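## Task

Place the red earphones in the small chest's middle drawer and the black earphones in its bottom drawer; at the end all drawers must be closed and the chest standing upright.

## Robot and tools

Robot: two 6-joint arms, left_arm and right_arm, each ending in a two-finger parallel gripper with a wrist camera. Scene frame: origin at table-top height, midway between the arms, +x out over the table, +z up, +y toward left_arm. The left base sits near (0.006, +0.302, 0.003) m and the right near (0.001, -0.303, 0.001) m, both nearly level. Arm names do not match image left/right. Fixed cameras: cam_head_left, cam_head_right, cam_high, cam_low, plus cam_left_wrist and cam_right_wrist, all 896x504.

Frames: every hand pose, velocity and offset for an arm is expressed in that arm's own base frame; table items are in the scene frame. The gripper's fingers point along its own +z and open and close along its y. end_effector_position is the point between the pads, roughly 1 cm behind the tips.

The 14-number row (shared by execute_actions and move): one flat list covering both arms, left_arm first then right_arm, each as dx, dy, dz, rx, ry, rz, opening. dx..rz are offsets, not poses: they count from that arm's Hand target at the start of the action or move, along that arm's base axes, and the turn is about the Hand target point. All values lie in [-1, 1]; 1.0 equals 0.6 m for dx, dy, dz and 180 degrees for rx, ry, rz, which together form a single rotation vector. Opening is absolute, not an offset: +1 fully open (0.094 m), -1 closed. To leave an arm still, give zeros for its six pose numbers and repeat its current opening (a 0 opening is itself a command to half-close).

execute_actions(actions, cameras): actions is a list of actions; each action is up to 15 rows, one per 1/30 s step; a short action repeats its last row to step 15. Every row in an action is measured from the same start pose, not the row before, but each new action starts from the new Hand target, so repeating an offset moves further. cameras: list of names, ["all"], or []; default shows all only for an empty actions list. An empty list just reports state, scene number and task.

move(target, speed, blend, opening_speed, grip_force, blocking, cameras): target is one 14-number row or up to 15 rows; every row counts from the same starting Hand targets. Grippers travel straight lines, turning the short way; all paths finish together, capped at 10 s. speed: m/s, 0.002 to 2.9, default 0.25 (turns up to twice that in rad/s), one value or one per target. blend: corner rounding in m for lists, default 0 (stop at each). opening_speed: rate of opening change per second on the -1..+1 scale, at least 0.2; use it to close gently. grip_force: newtons per pad, 10 to 50, one value or one per arm; persists; lower values close slowly. blocking=false returns after about 0.5 s while motion continues. Moves ignore obstacles and the other arm.

wait(seconds 0 to 3600) lets time pass with no new command; stop() brakes a running move; zoom_image(camera, region=[x0,y0,x1,y1] pixels, max 504x504) enlarges part of a camera's newest image; read_manual(section="licences") gives licence text only; finished_scene(scene) ends scene 1 or 2 permanently, so call it only when the goal holds without the robot.

Results: end_effector_position (m) and end_effector_quat_wxyz per arm in its base frame, possibly off by a few cm; Hand target (the last command after clipping, base for the next offsets); Tool commands; grip_measured (opening on the command scale, reads a bit wide when empty and narrower than the object when squeezing); joint positions, velocities ("within noise" means settled), torques; step readings for action calls. A move adds a move: line such as done (within 10 mm and 2 degrees), off_target, moving, held or fault, with limits=paced (pose clipped) or limits=held (steps withheld). MOTOR HOT appears at 75 °C; at 90 °C an OVER-TEMPERATURE FAULT folds that arm away for the rest of the scene.

Practical notes: orientation commands are clipped to 40 degrees from the measured one per step. Grippers often stop short or sag, especially far out; check the reported pose after each motion, re-send the missing offset, and correct tilt. Tiny moves may not happen or go astray. A blocked arm keeps pushing until commanded back past its gripper. Don't route a gripper close by its own base (the elbow can whip round). Loose items may get nudged occasionally.

Avoid: items leaving the table or left off it, dropping or releasing moving items, fast impacts, hard pushes on the chest, fixtures (bar, spacers, plate, rail) or table, any arm-to-arm contact including grippers, wrist cameras or closing on the other's fingers, strain on camera cables, and long holds at full stretch or against unreachable poses, which heat motors.

Each tool is called after ">>>" as name([rows], argument=value, ...), one row to a line, values as JSON.

## Session

>>> execute_actions(actions=[], cameras=["all"])

Scene clock: 0.00 s.
left_arm: end_effector_position=(+0.3869, +0.0351, +0.0865) grip_measured=+1.000 end_effector_quat_wxyz=(+0.572, -0.073, +0.815, +0.055) | right_arm: end_effector_position=(+0.3954, -0.0195, +0.0701) grip_measured=+1.000 end_effector_quat_wxyz=(+0.532, +0.032, +0.842, -0.088)
Joint positions: left_arm=[0.022 1.538 0.341 0.844 -0.153 -0.05 0.094] | right_arm=[0.051 1.586 0.413 0.729 0.229 -0.017 0.094]
Joint velocities: within noise
Joint torques (N m): no reading
Heat: left arm: 27 °C; right arm: 26 °C.
Hand target: left_arm +0.3909, +0.0354, +0.0963; +0.584, -0.074, +0.806, +0.054 | right_arm +0.3984, -0.0195, +0.0749; +0.538, +0.033, +0.838, -0.087
Tool commands: left_gripper/opening=+1.0 right_gripper/opening=+1.0

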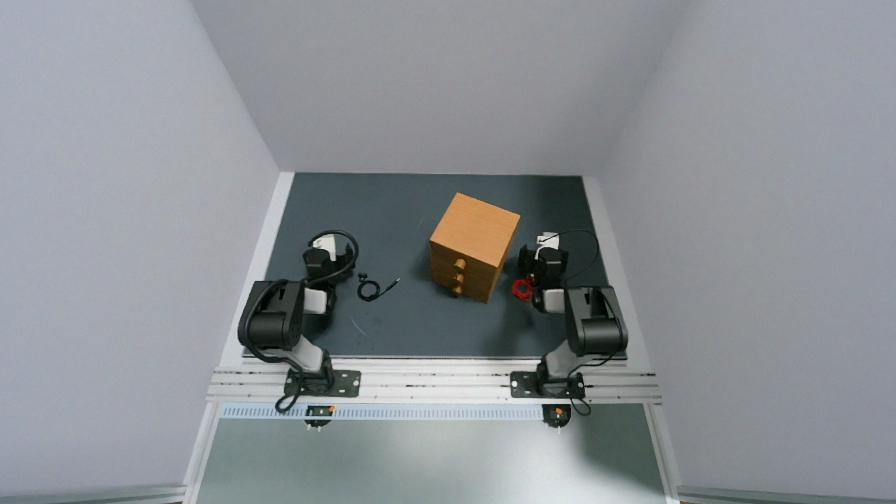

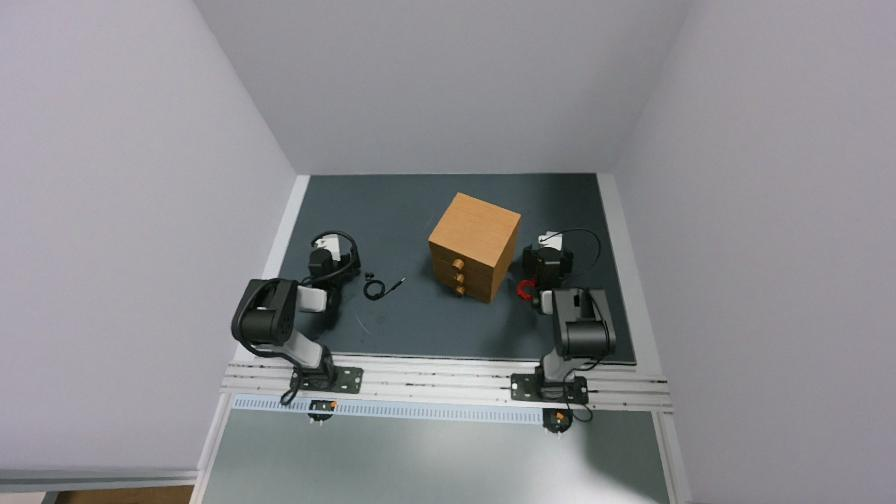

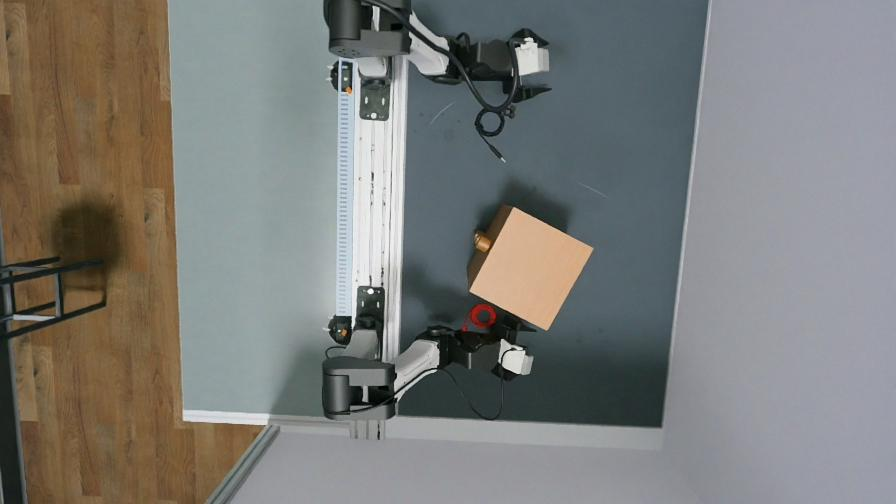

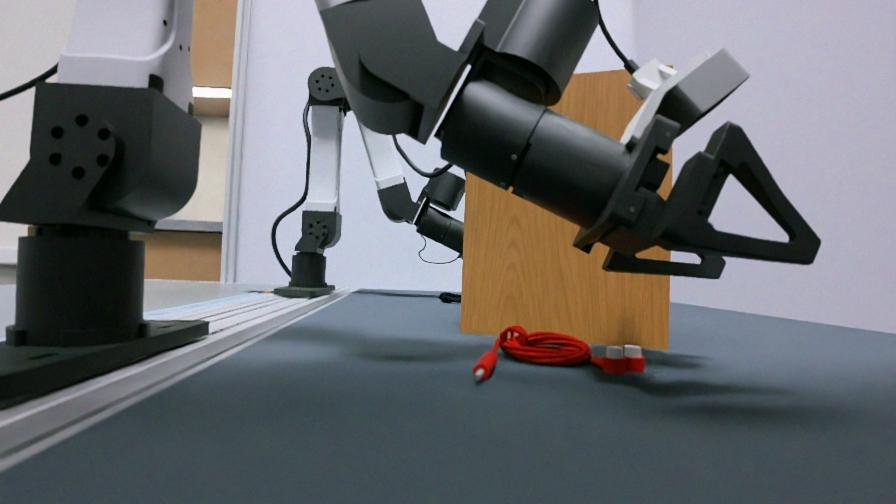

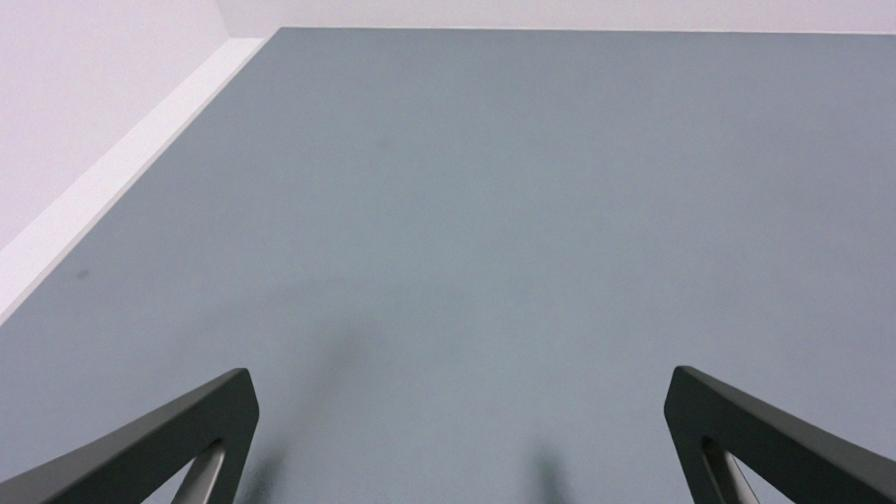

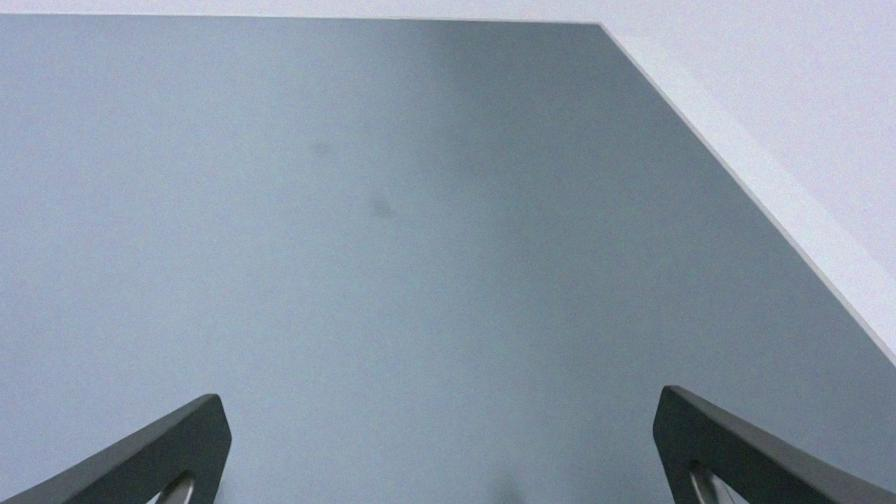

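>>> zoom_image(camera="cam_high", region=[320, 160, 640, 420])

>>> zoom_image(camera="cam_head_left", region=[320, 180, 600, 340])

>>> zoom_image(camera="cam_low", region=[380, 260, 720, 420])

>>> zoom_image(camera="cam_high", region=[320, 0, 560, 180])

Scaled by 1.575 from the camera's image (finer frame: 1280x720).

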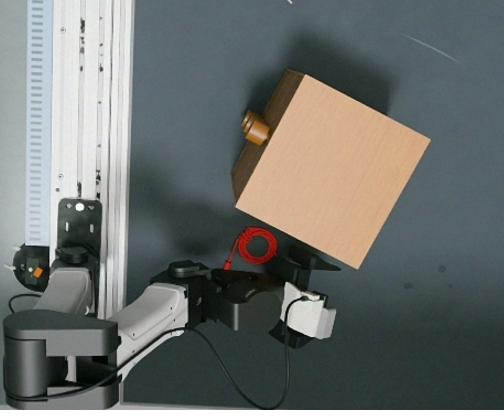

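Scaled by 1.800 from the camera's image (finer frame: 1280x720).

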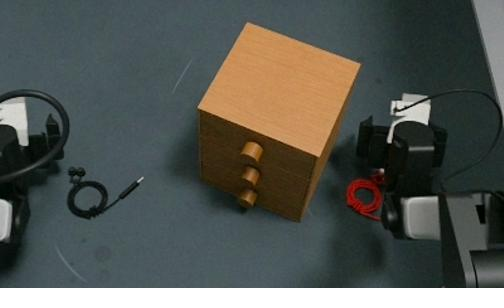

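Scaled by 1.482 from the camera's image (finer frame: 1280x720).

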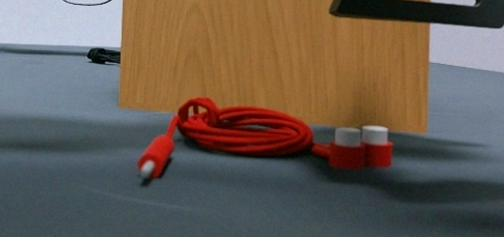

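Scaled by 2.100 from the camera's image (finer frame: 1280x720).

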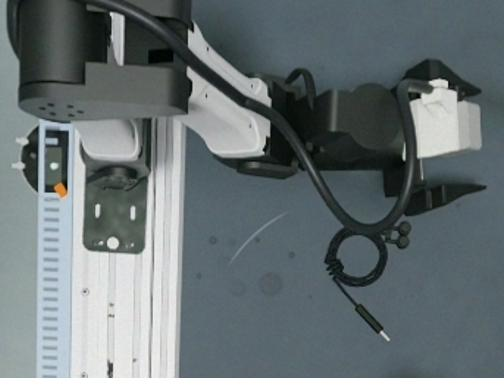

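>>> move(target=[-0.3917, -0.56, 0.073, 0.0012, 0.0104, -0.2011, 1.0, -0.2107, 0.0975, 0.125, 0.1423, 0.3404, -0.1107, 1.0], speed=0.35, cameras=["all"])

Scene clock: 11.43 s.
left_arm: end_effector_position=(+0.1559, -0.2911, +0.1254) grip_measured=+1.000 end_effector_quat_wxyz=(+0.550, +0.202, +0.803, -0.110) | right_arm: end_effector_position=(+0.2672, +0.0378, +0.1474) grip_measured=+1.000 end_effector_quat_wxyz=(+0.003, +0.227, +0.974, -0.006)
Joint positions: left_arm=[-1.526 1.3 0.517 0.079 -0.961 -0.558 0.094] | right_arm=[0.149 1.564 1.394 -1.401 0.013 0.607 0.094]
Joint torques (N m): left_arm=[-0.36 -3.19 8.55 1.67 -0.74 -0.19] | right_arm=[-0.27 -4.74 8.18 0.23 -0.01 0.14]
Heat: left arm: 29 °C; right arm: 27 °C.
Hand target: left_arm +0.1560, -0.3005, +0.1401; +0.559, +0.182, +0.799, -0.127 | right_arm +0.2720, +0.0390, +0.1499; +0.000, +0.234, +0.972, +0.000
Off the commanded pose: left_arm 0.017 m, 3 deg | right_arm 0.006 m, 1 deg.
move: off_target (left_arm)

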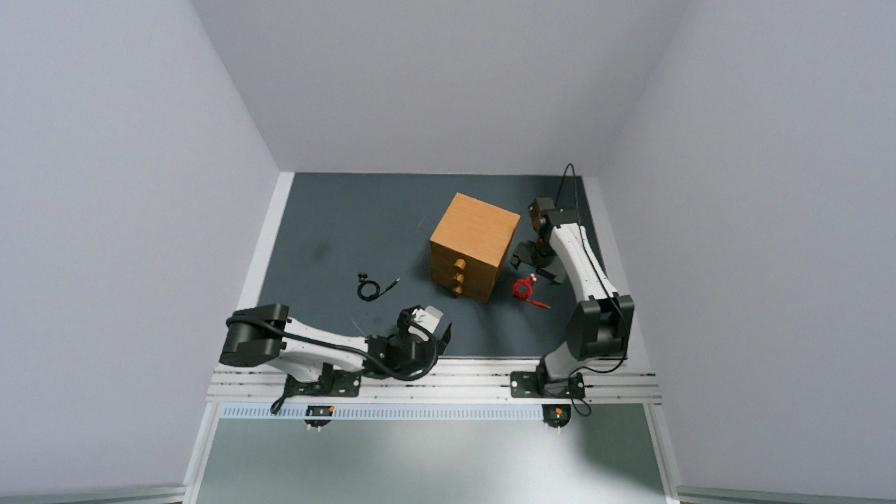

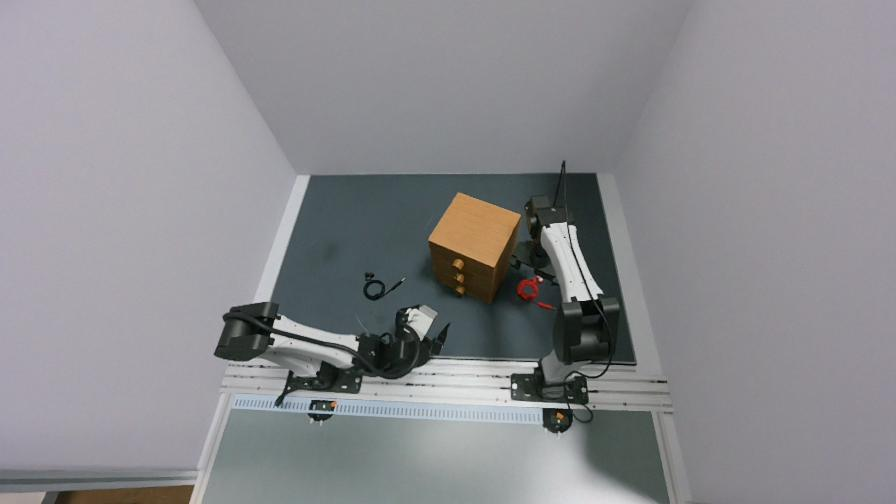

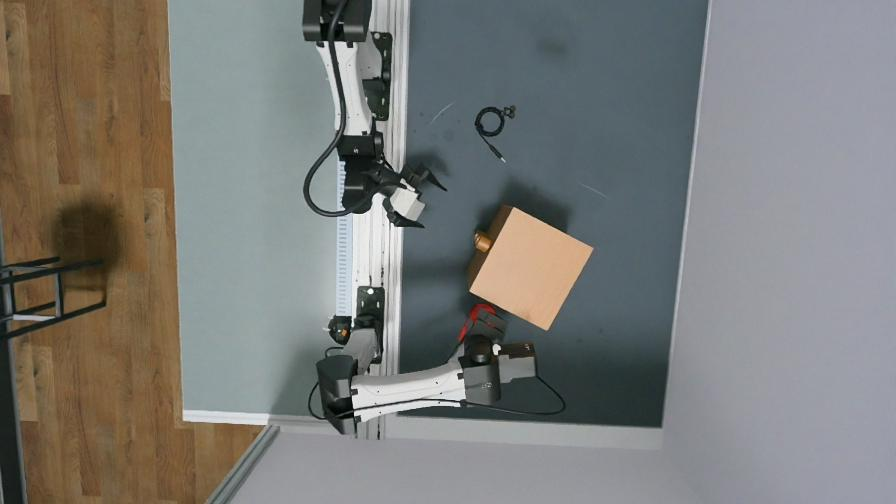

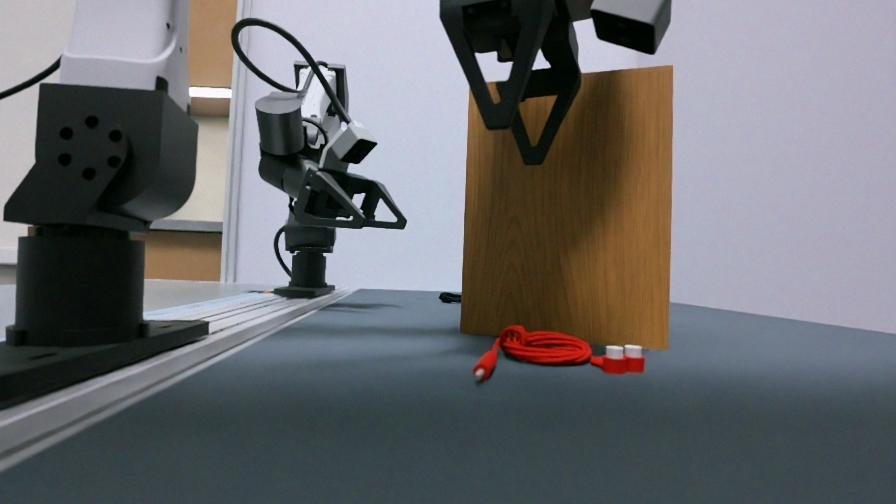

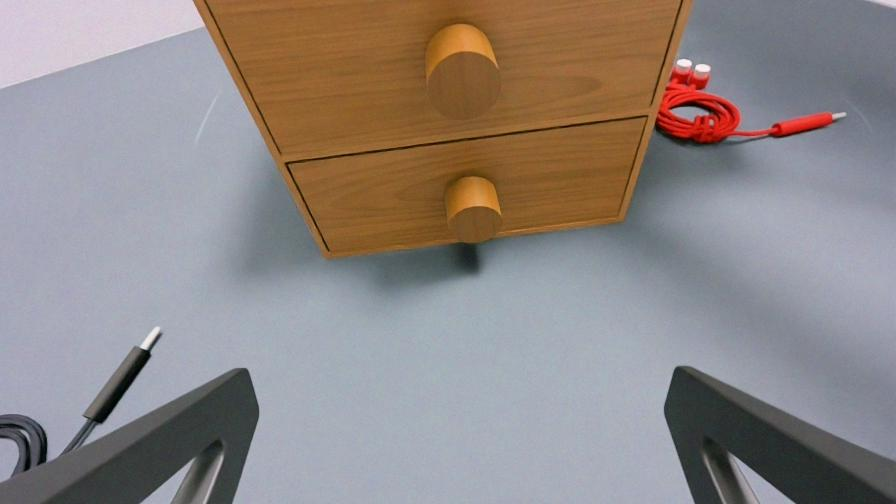

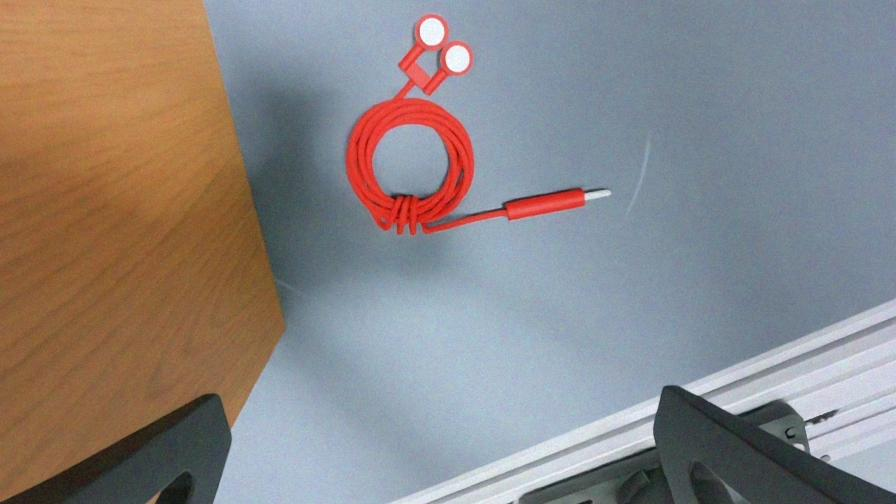

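>>> move(target=[0.1243, -0.0828, -0.0007, -0.0242, 0.0098, 0.0295, 1.0, 0.083, 0.0105, -0.158, 0, 0, -0.3222, 0.1], speed=0.3, cameras=["cam_left_wrist", "cam_right_wrist"])

Scene clock: 22.60 s.
left_arm: end_effector_position=(+0.2239, -0.3385, +0.1236) grip_measured=+1.000 end_effector_quat_wxyz=(+0.547, +0.138, +0.818, -0.113) | right_arm: end_effector_position=(+0.3232, +0.0443, +0.0663) grip_measured=+0.102 end_effector_quat_wxyz=(+0.009, +0.673, +0.740, +0.006)
Joint positions: left_arm=[-1.313 1.583 0.723 0.257 -0.847 -0.513 0.094] | right_arm=[0.139 1.783 1.313 -1.081 0.005 1.615 0.052]
Joint torques (N m): left_arm=[1.11 -5.52 8.39 2.11 -0.4 0.07] | right_arm=[0.42 -6.23 4.25 0.52 0.06 0.15]
Heat: left arm: 30 °C; right arm: 28 °C.
Hand target: left_arm +0.2306, -0.3502, +0.1398; +0.559, +0.121, +0.809, -0.135 | right_arm +0.3218, +0.0452, +0.0552; +0.000, +0.676, +0.737, +0.000
Off the commanded pose: left_arm 0.021 m, 4 deg | right_arm 0.011 m, 1 deg.
move: off_target (left_arm, right_arm)

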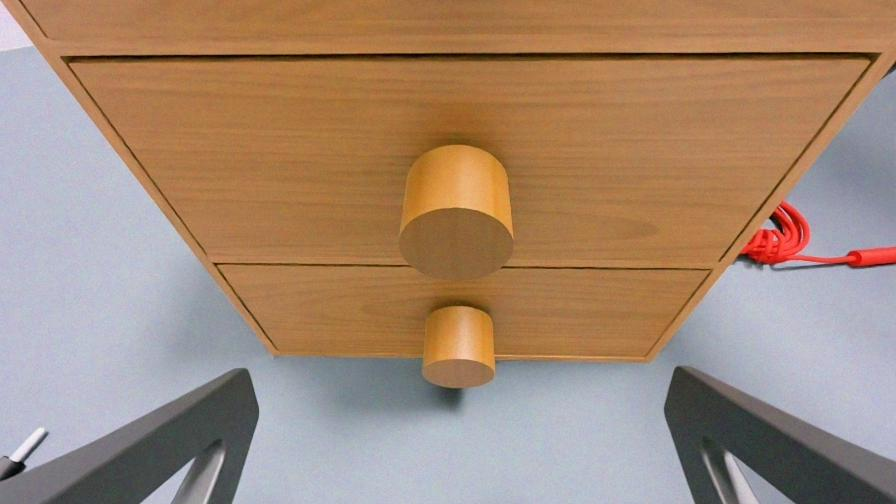

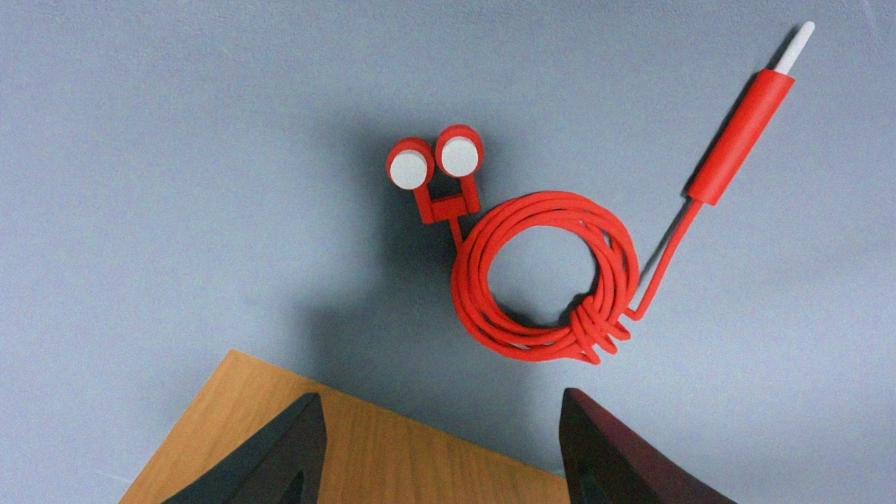

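>>> move(target=[0.1002, -0.043, 0.0023, 0, 0, 0, 0.3, -0.013, -0.0018, -0.0772, 0, 0.0134, 0, -0.15], speed=0.15, cameras=["cam_left_wrist", "cam_right_wrist", "cam_low"])

Scene clock: 28.47 s.
left_arm: end_effector_position=(+0.2788, -0.3599, +0.1284) grip_measured=+0.302 end_effector_quat_wxyz=(+0.552, +0.129, +0.817, -0.106) | right_arm: end_effector_position=(+0.3180, +0.0406, +0.0188) grip_measured=-0.148 end_effector_quat_wxyz=(-0.004, +0.676, +0.737, -0.009)
Joint positions: left_arm=[-1.177 1.721 0.871 0.32 -0.756 -0.417 0.061] | right_arm=[0.13 1.855 1.206 -0.941 0.005 1.615 0.04]
Joint torques (N m): left_arm=[2.26 -5.44 9.43 2.28 0.14 0.12] | right_arm=[1.03 -6.69 4.03 0.39 0.01 0.13]
Heat: left arm: 32 °C; right arm: 28 °C.
Hand target: left_arm +0.2906, -0.3761, +0.1410; +0.559, +0.121, +0.809, -0.134 | right_arm +0.3139, +0.0442, +0.0089; -0.016, +0.676, +0.737, -0.015
Off the commanded pose: left_arm 0.024 m, 4 deg | right_arm 0.011 m, 1 deg.
move: off_target (left_arm, right_arm)
Images, in order (width x height): cam_low 896x504, cam_left_wrist 896x504, cam_right_wrist 896x504.

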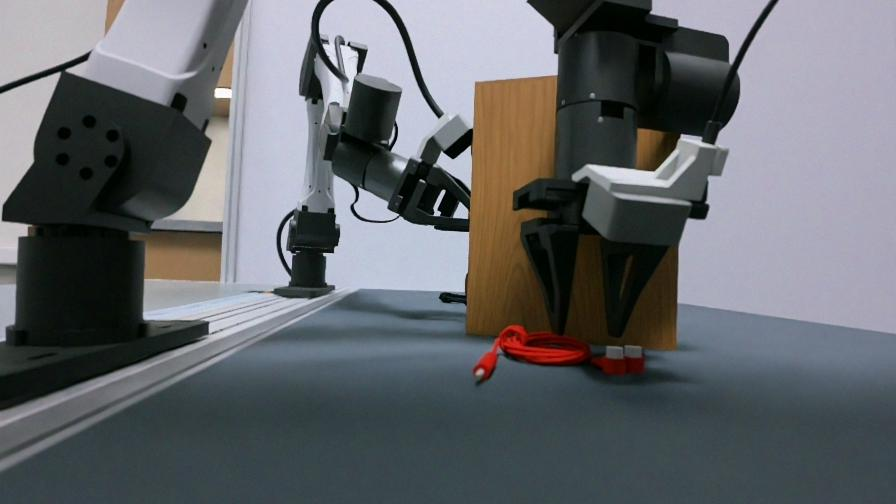

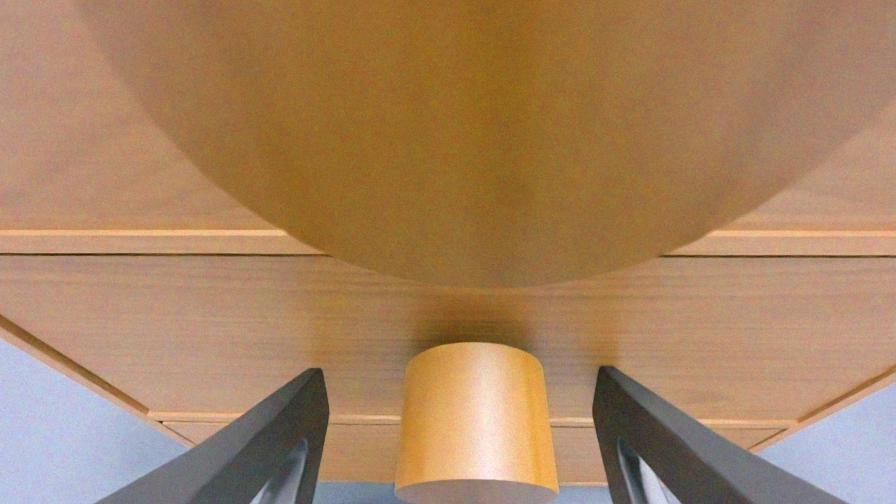

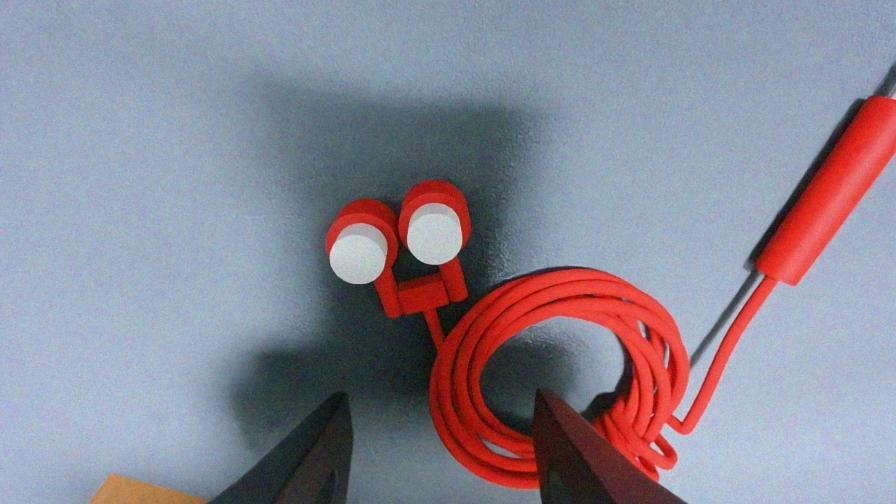

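>>> move([
  [0.0012, -0.015, -0.01, 0, 0, 0, 0.3, -0.005, 0, -0.022, 0, 0, 0, -0.15],
  [0.0012, -0.015, -0.01, 0, 0, 0, -1.0, -0.005, 0, -0.022, 0, 0, 0, -0.15],
], speed=0.06, cameras=["cam_left_wrist", "cam_right_wrist", "cam_low"])

Scene clock: 31.77 s.
left_arm: end_effector_position=(+0.2839, -0.3687, +0.1280) grip_measured=-0.434 end_effector_quat_wxyz=(+0.558, +0.122, +0.814, -0.108) | right_arm: end_effector_position=(+0.3118, +0.0401, +0.0050) grip_measured=-0.148 end_effector_quat_wxyz=(-0.009, +0.676, +0.737, -0.014)
Joint positions: left_arm=[-1.177 1.764 0.905 0.343 -0.768 -0.417 0.027] | right_arm=[0.131 1.868 1.163 -0.899 0.005 1.615 0.04]
Joint torques (N m): left_arm=[1.51 -5.48 8.83 2.17 0.19 0.07] | right_arm=[1.06 -6.63 4.07 0.46 0.01 0.14]
Heat: left arm: 32 °C; right arm: 28 °C.
Hand target: left_arm +0.2913, -0.3851, +0.1351; +0.559, +0.121, +0.809, -0.135 | right_arm +0.3110, +0.0442, -0.0043; -0.016, +0.676, +0.737, -0.015
Off the commanded pose: left_arm 0.019 m, 3 deg | right_arm 0.010 m, 1 deg.
move: off_target (left_arm); target 2's new opening was sent with left_arm's hand 0.020 m and 3 deg from that target
Images, in order (width x height): cam_low 896x504, cam_left_wrist 896x504, cam_right_wrist 896x504.

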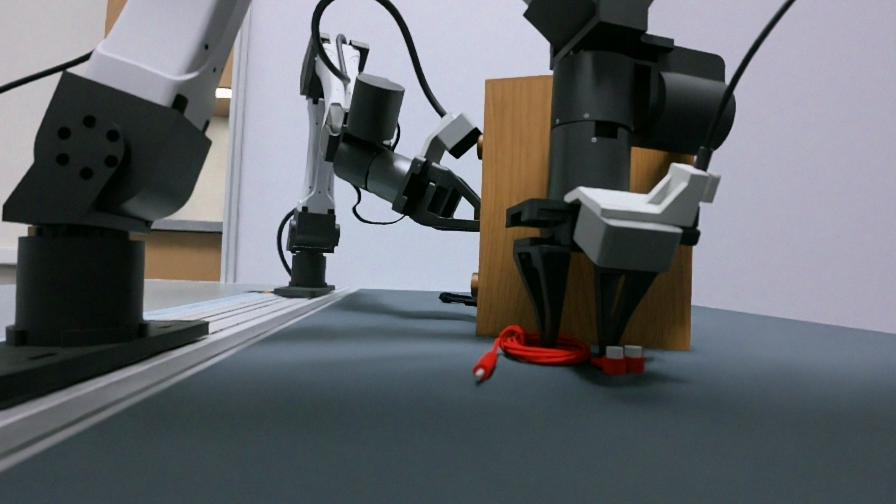

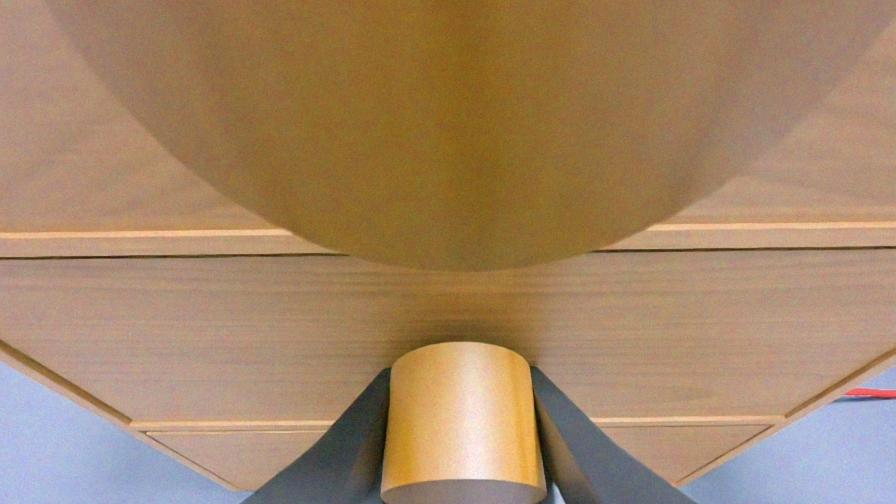

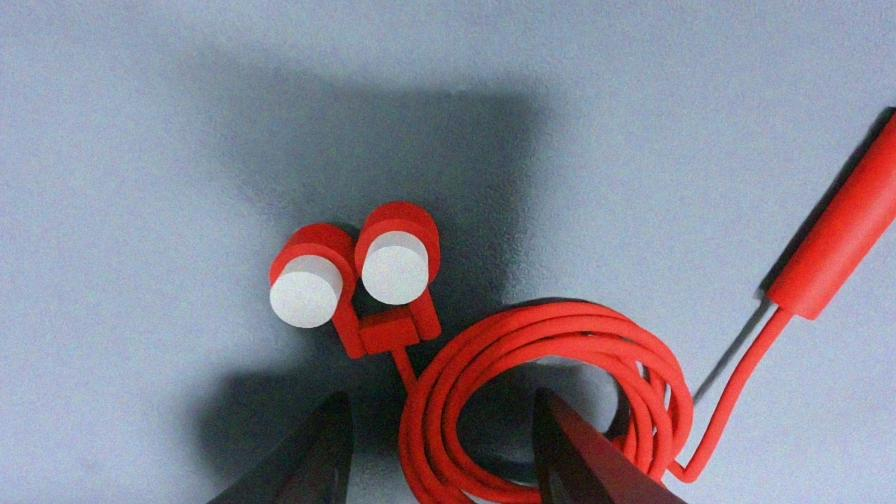

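>>> move([
  [0, 0, 0, 0, 0, 0, -1.0, 0, 0, 0, 0, 0, 0, -1.0],
  [-0.1837, 0.079, 0, 0, 0, 0, -1.0, 0, 0, 0.15, 0, 0, 0, -1.0],
], speed=0.1, cameras=["cam_left_wrist", "cam_right_wrist", "cam_low", "cam_high"])

Scene clock: 35.30 s.
left_arm: end_effector_position=(+0.1867, -0.3349, +0.1243) grip_measured=-0.434 end_effector_quat_wxyz=(+0.554, +0.130, +0.814, -0.113) | right_arm: end_effector_position=(+0.3047, +0.0393, +0.0707) grip_measured=-0.925 end_effector_quat_wxyz=(-0.026, +0.675, +0.736, -0.035)
Joint positions: left_arm=[-1.446 1.553 0.709 0.151 -0.971 -0.644 0.027] | right_arm=[0.131 1.807 1.358 -1.208 0.005 1.615 0.004]
Joint torques (N m): left_arm=[-1.13 -8.39 5.05 1.79 -0.57 -0.08] | right_arm=[1.05 -10.88 7.88 -0.04 0.01 0.13]
Heat: left arm: 32 °C; right arm: 29 °C.
Hand target: left_arm +0.1812, -0.3376, +0.1351; +0.559, +0.121, +0.809, -0.134 | right_arm +0.3110, +0.0442, +0.0856; -0.016, +0.676, +0.737, -0.015
Off the commanded pose: left_arm 0.013 m, 3 deg | right_arm 0.017 m, 3 deg.
move: off_target (left_arm, right_arm)
Images, in order (width x height): cam_high 896x504, cam_low 896x504, cam_left_wrist 896x504, cam_right_wrist 896x504.

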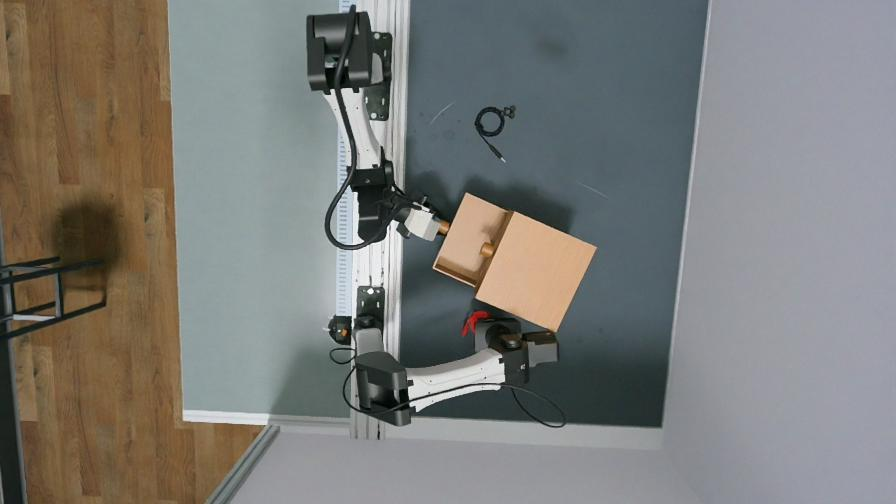

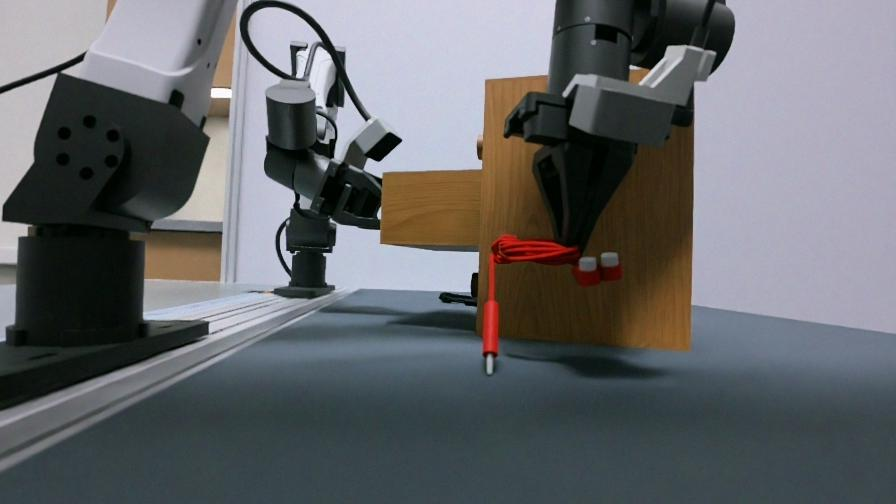

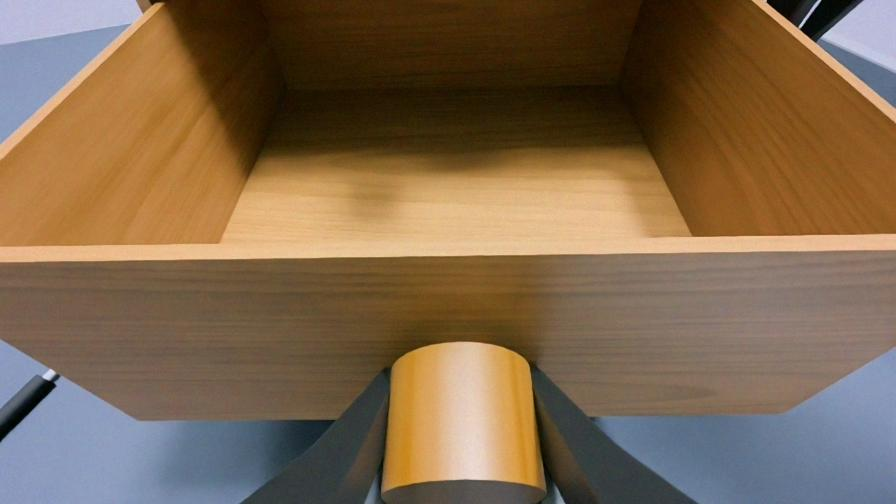

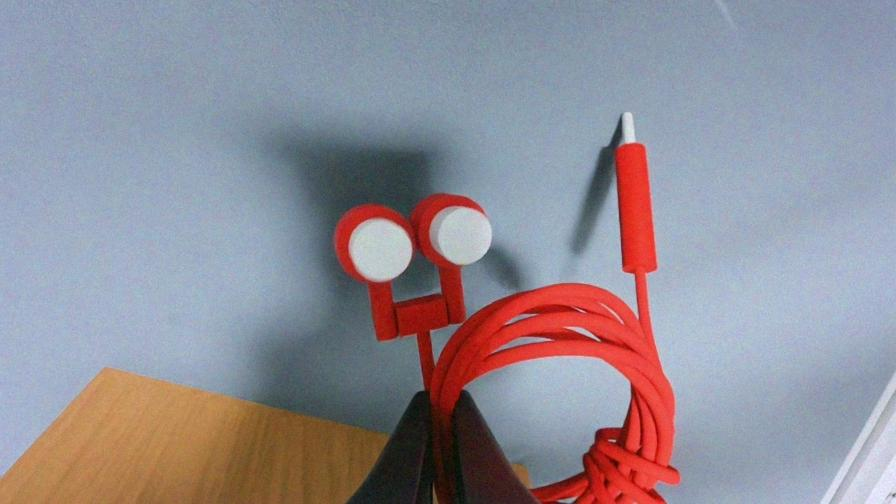

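>>> move([
  [-0.0337, 0.0145, 0, 0, 0, 0, -1.0, -0.2017, 0.0263, 0.2907, -0.0077, -0.0551, 0.1964, -1.0],
  [-0.0337, 0.0145, 0, 0, 0, 0, -1.0, -0.3017, 0.193, 0.324, -0.0199, -0.1433, 0.5106, -1.0],
  [-0.0337, 0.0145, 0, 0, 0, 0, 0.1, -0.1693, 0.3018, 0.3323, -0.0306, -0.2204, 0.7855, -1.0],
], speed=0.35, blend=[0.04, 0.04, 0], cameras=["cam_left_wrist", "cam_right_wrist", "cam_low", "cam_high", "cam_head_left"])

Scene clock: 46.57 s.
left_arm: end_effector_position=(+0.1632, -0.3285, +0.1256) grip_measured=+0.097 end_effector_quat_wxyz=(+0.552, +0.134, +0.815, -0.118) | right_arm: end_effector_position=(+0.2035, +0.2197, +0.2778) grip_measured=-0.925 end_effector_quat_wxyz=(+0.212, -0.482, +0.841, +0.123)
Joint positions: left_arm=[-1.526 1.512 0.698 0.05 -1.019 -0.733 0.052] | right_arm=[0.741 1.366 1.642 -1.371 -0.143 -0.266 0.004]
Joint torques (N m): left_arm=[-0.54 -7.68 5.01 1.68 -0.72 -0.08] | right_arm=[-0.29 -3.26 8.14 1.53 -0.12 -0.01]
Heat: left arm: 32 °C; right arm: 30 °C.
Hand target: left_arm +0.1610, -0.3289, +0.1352; +0.559, +0.121, +0.809, -0.134 | right_arm +0.2094, +0.2252, +0.2850; +0.224, -0.483, +0.836, +0.130
Off the commanded pose: left_arm 0.010 m, 3 deg | right_arm 0.011 m, 2 deg.
move: off_target (left_arm, right_arm); target 3's new opening was sent with left_arm's hand 0.012 m and 3 deg from that target
Images, in order (width x height): cam_head_left 896x504, cam_high 896x504, cam_low 896x504, cam_left_wrist 896x504, cam_right_wrist 896x504.

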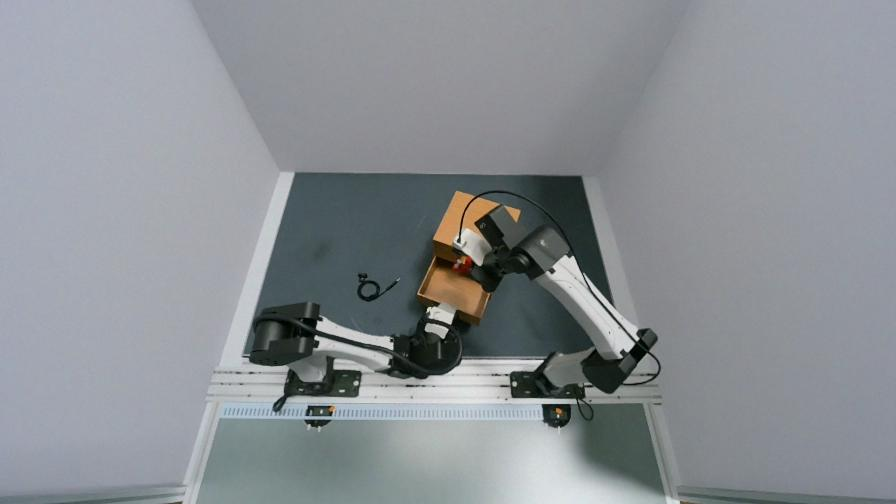

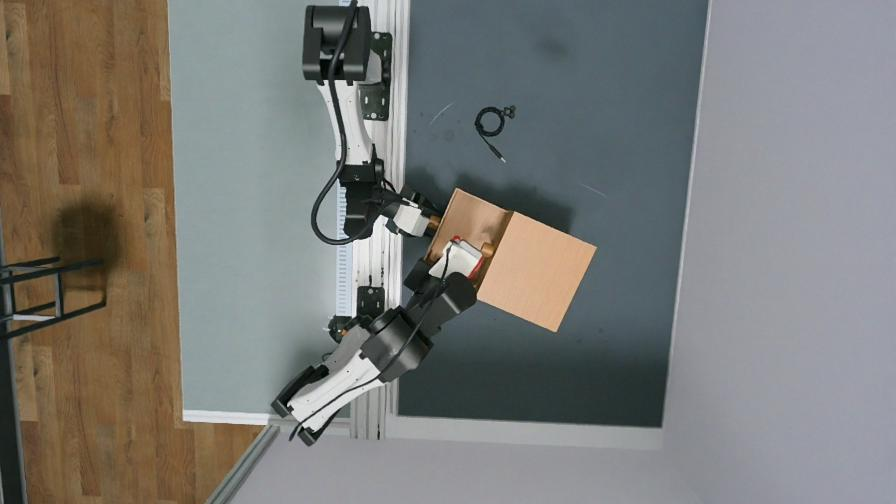

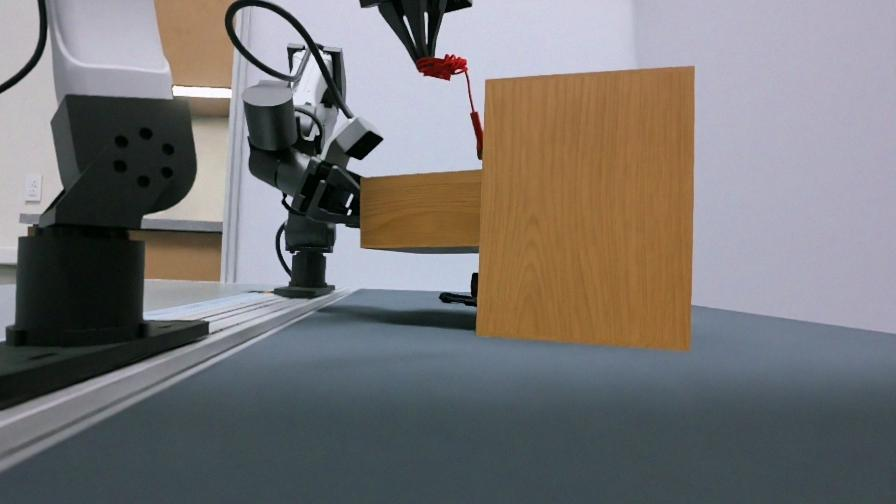

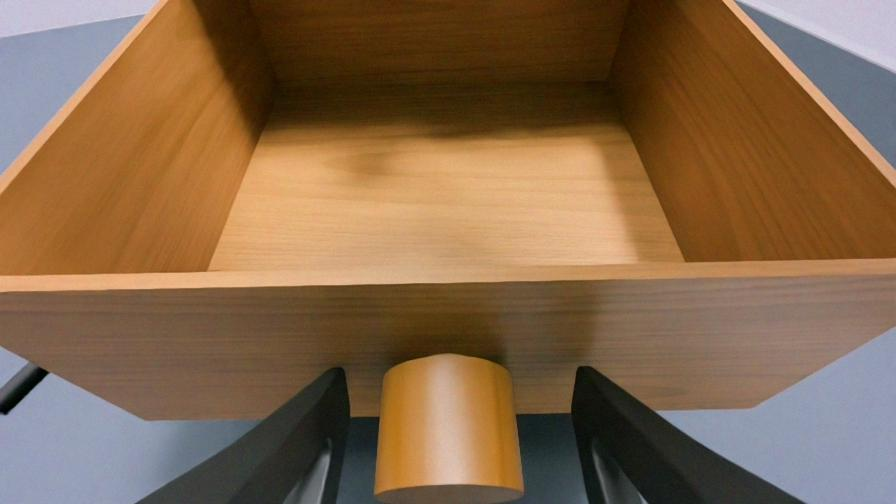

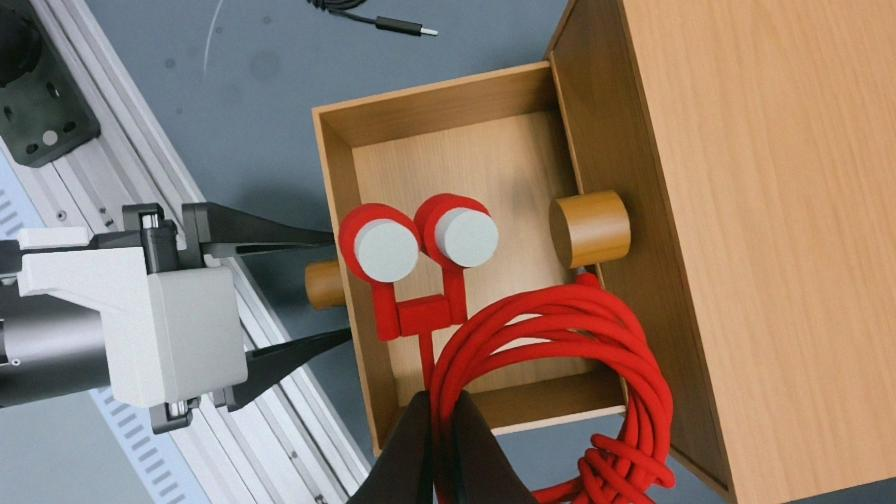

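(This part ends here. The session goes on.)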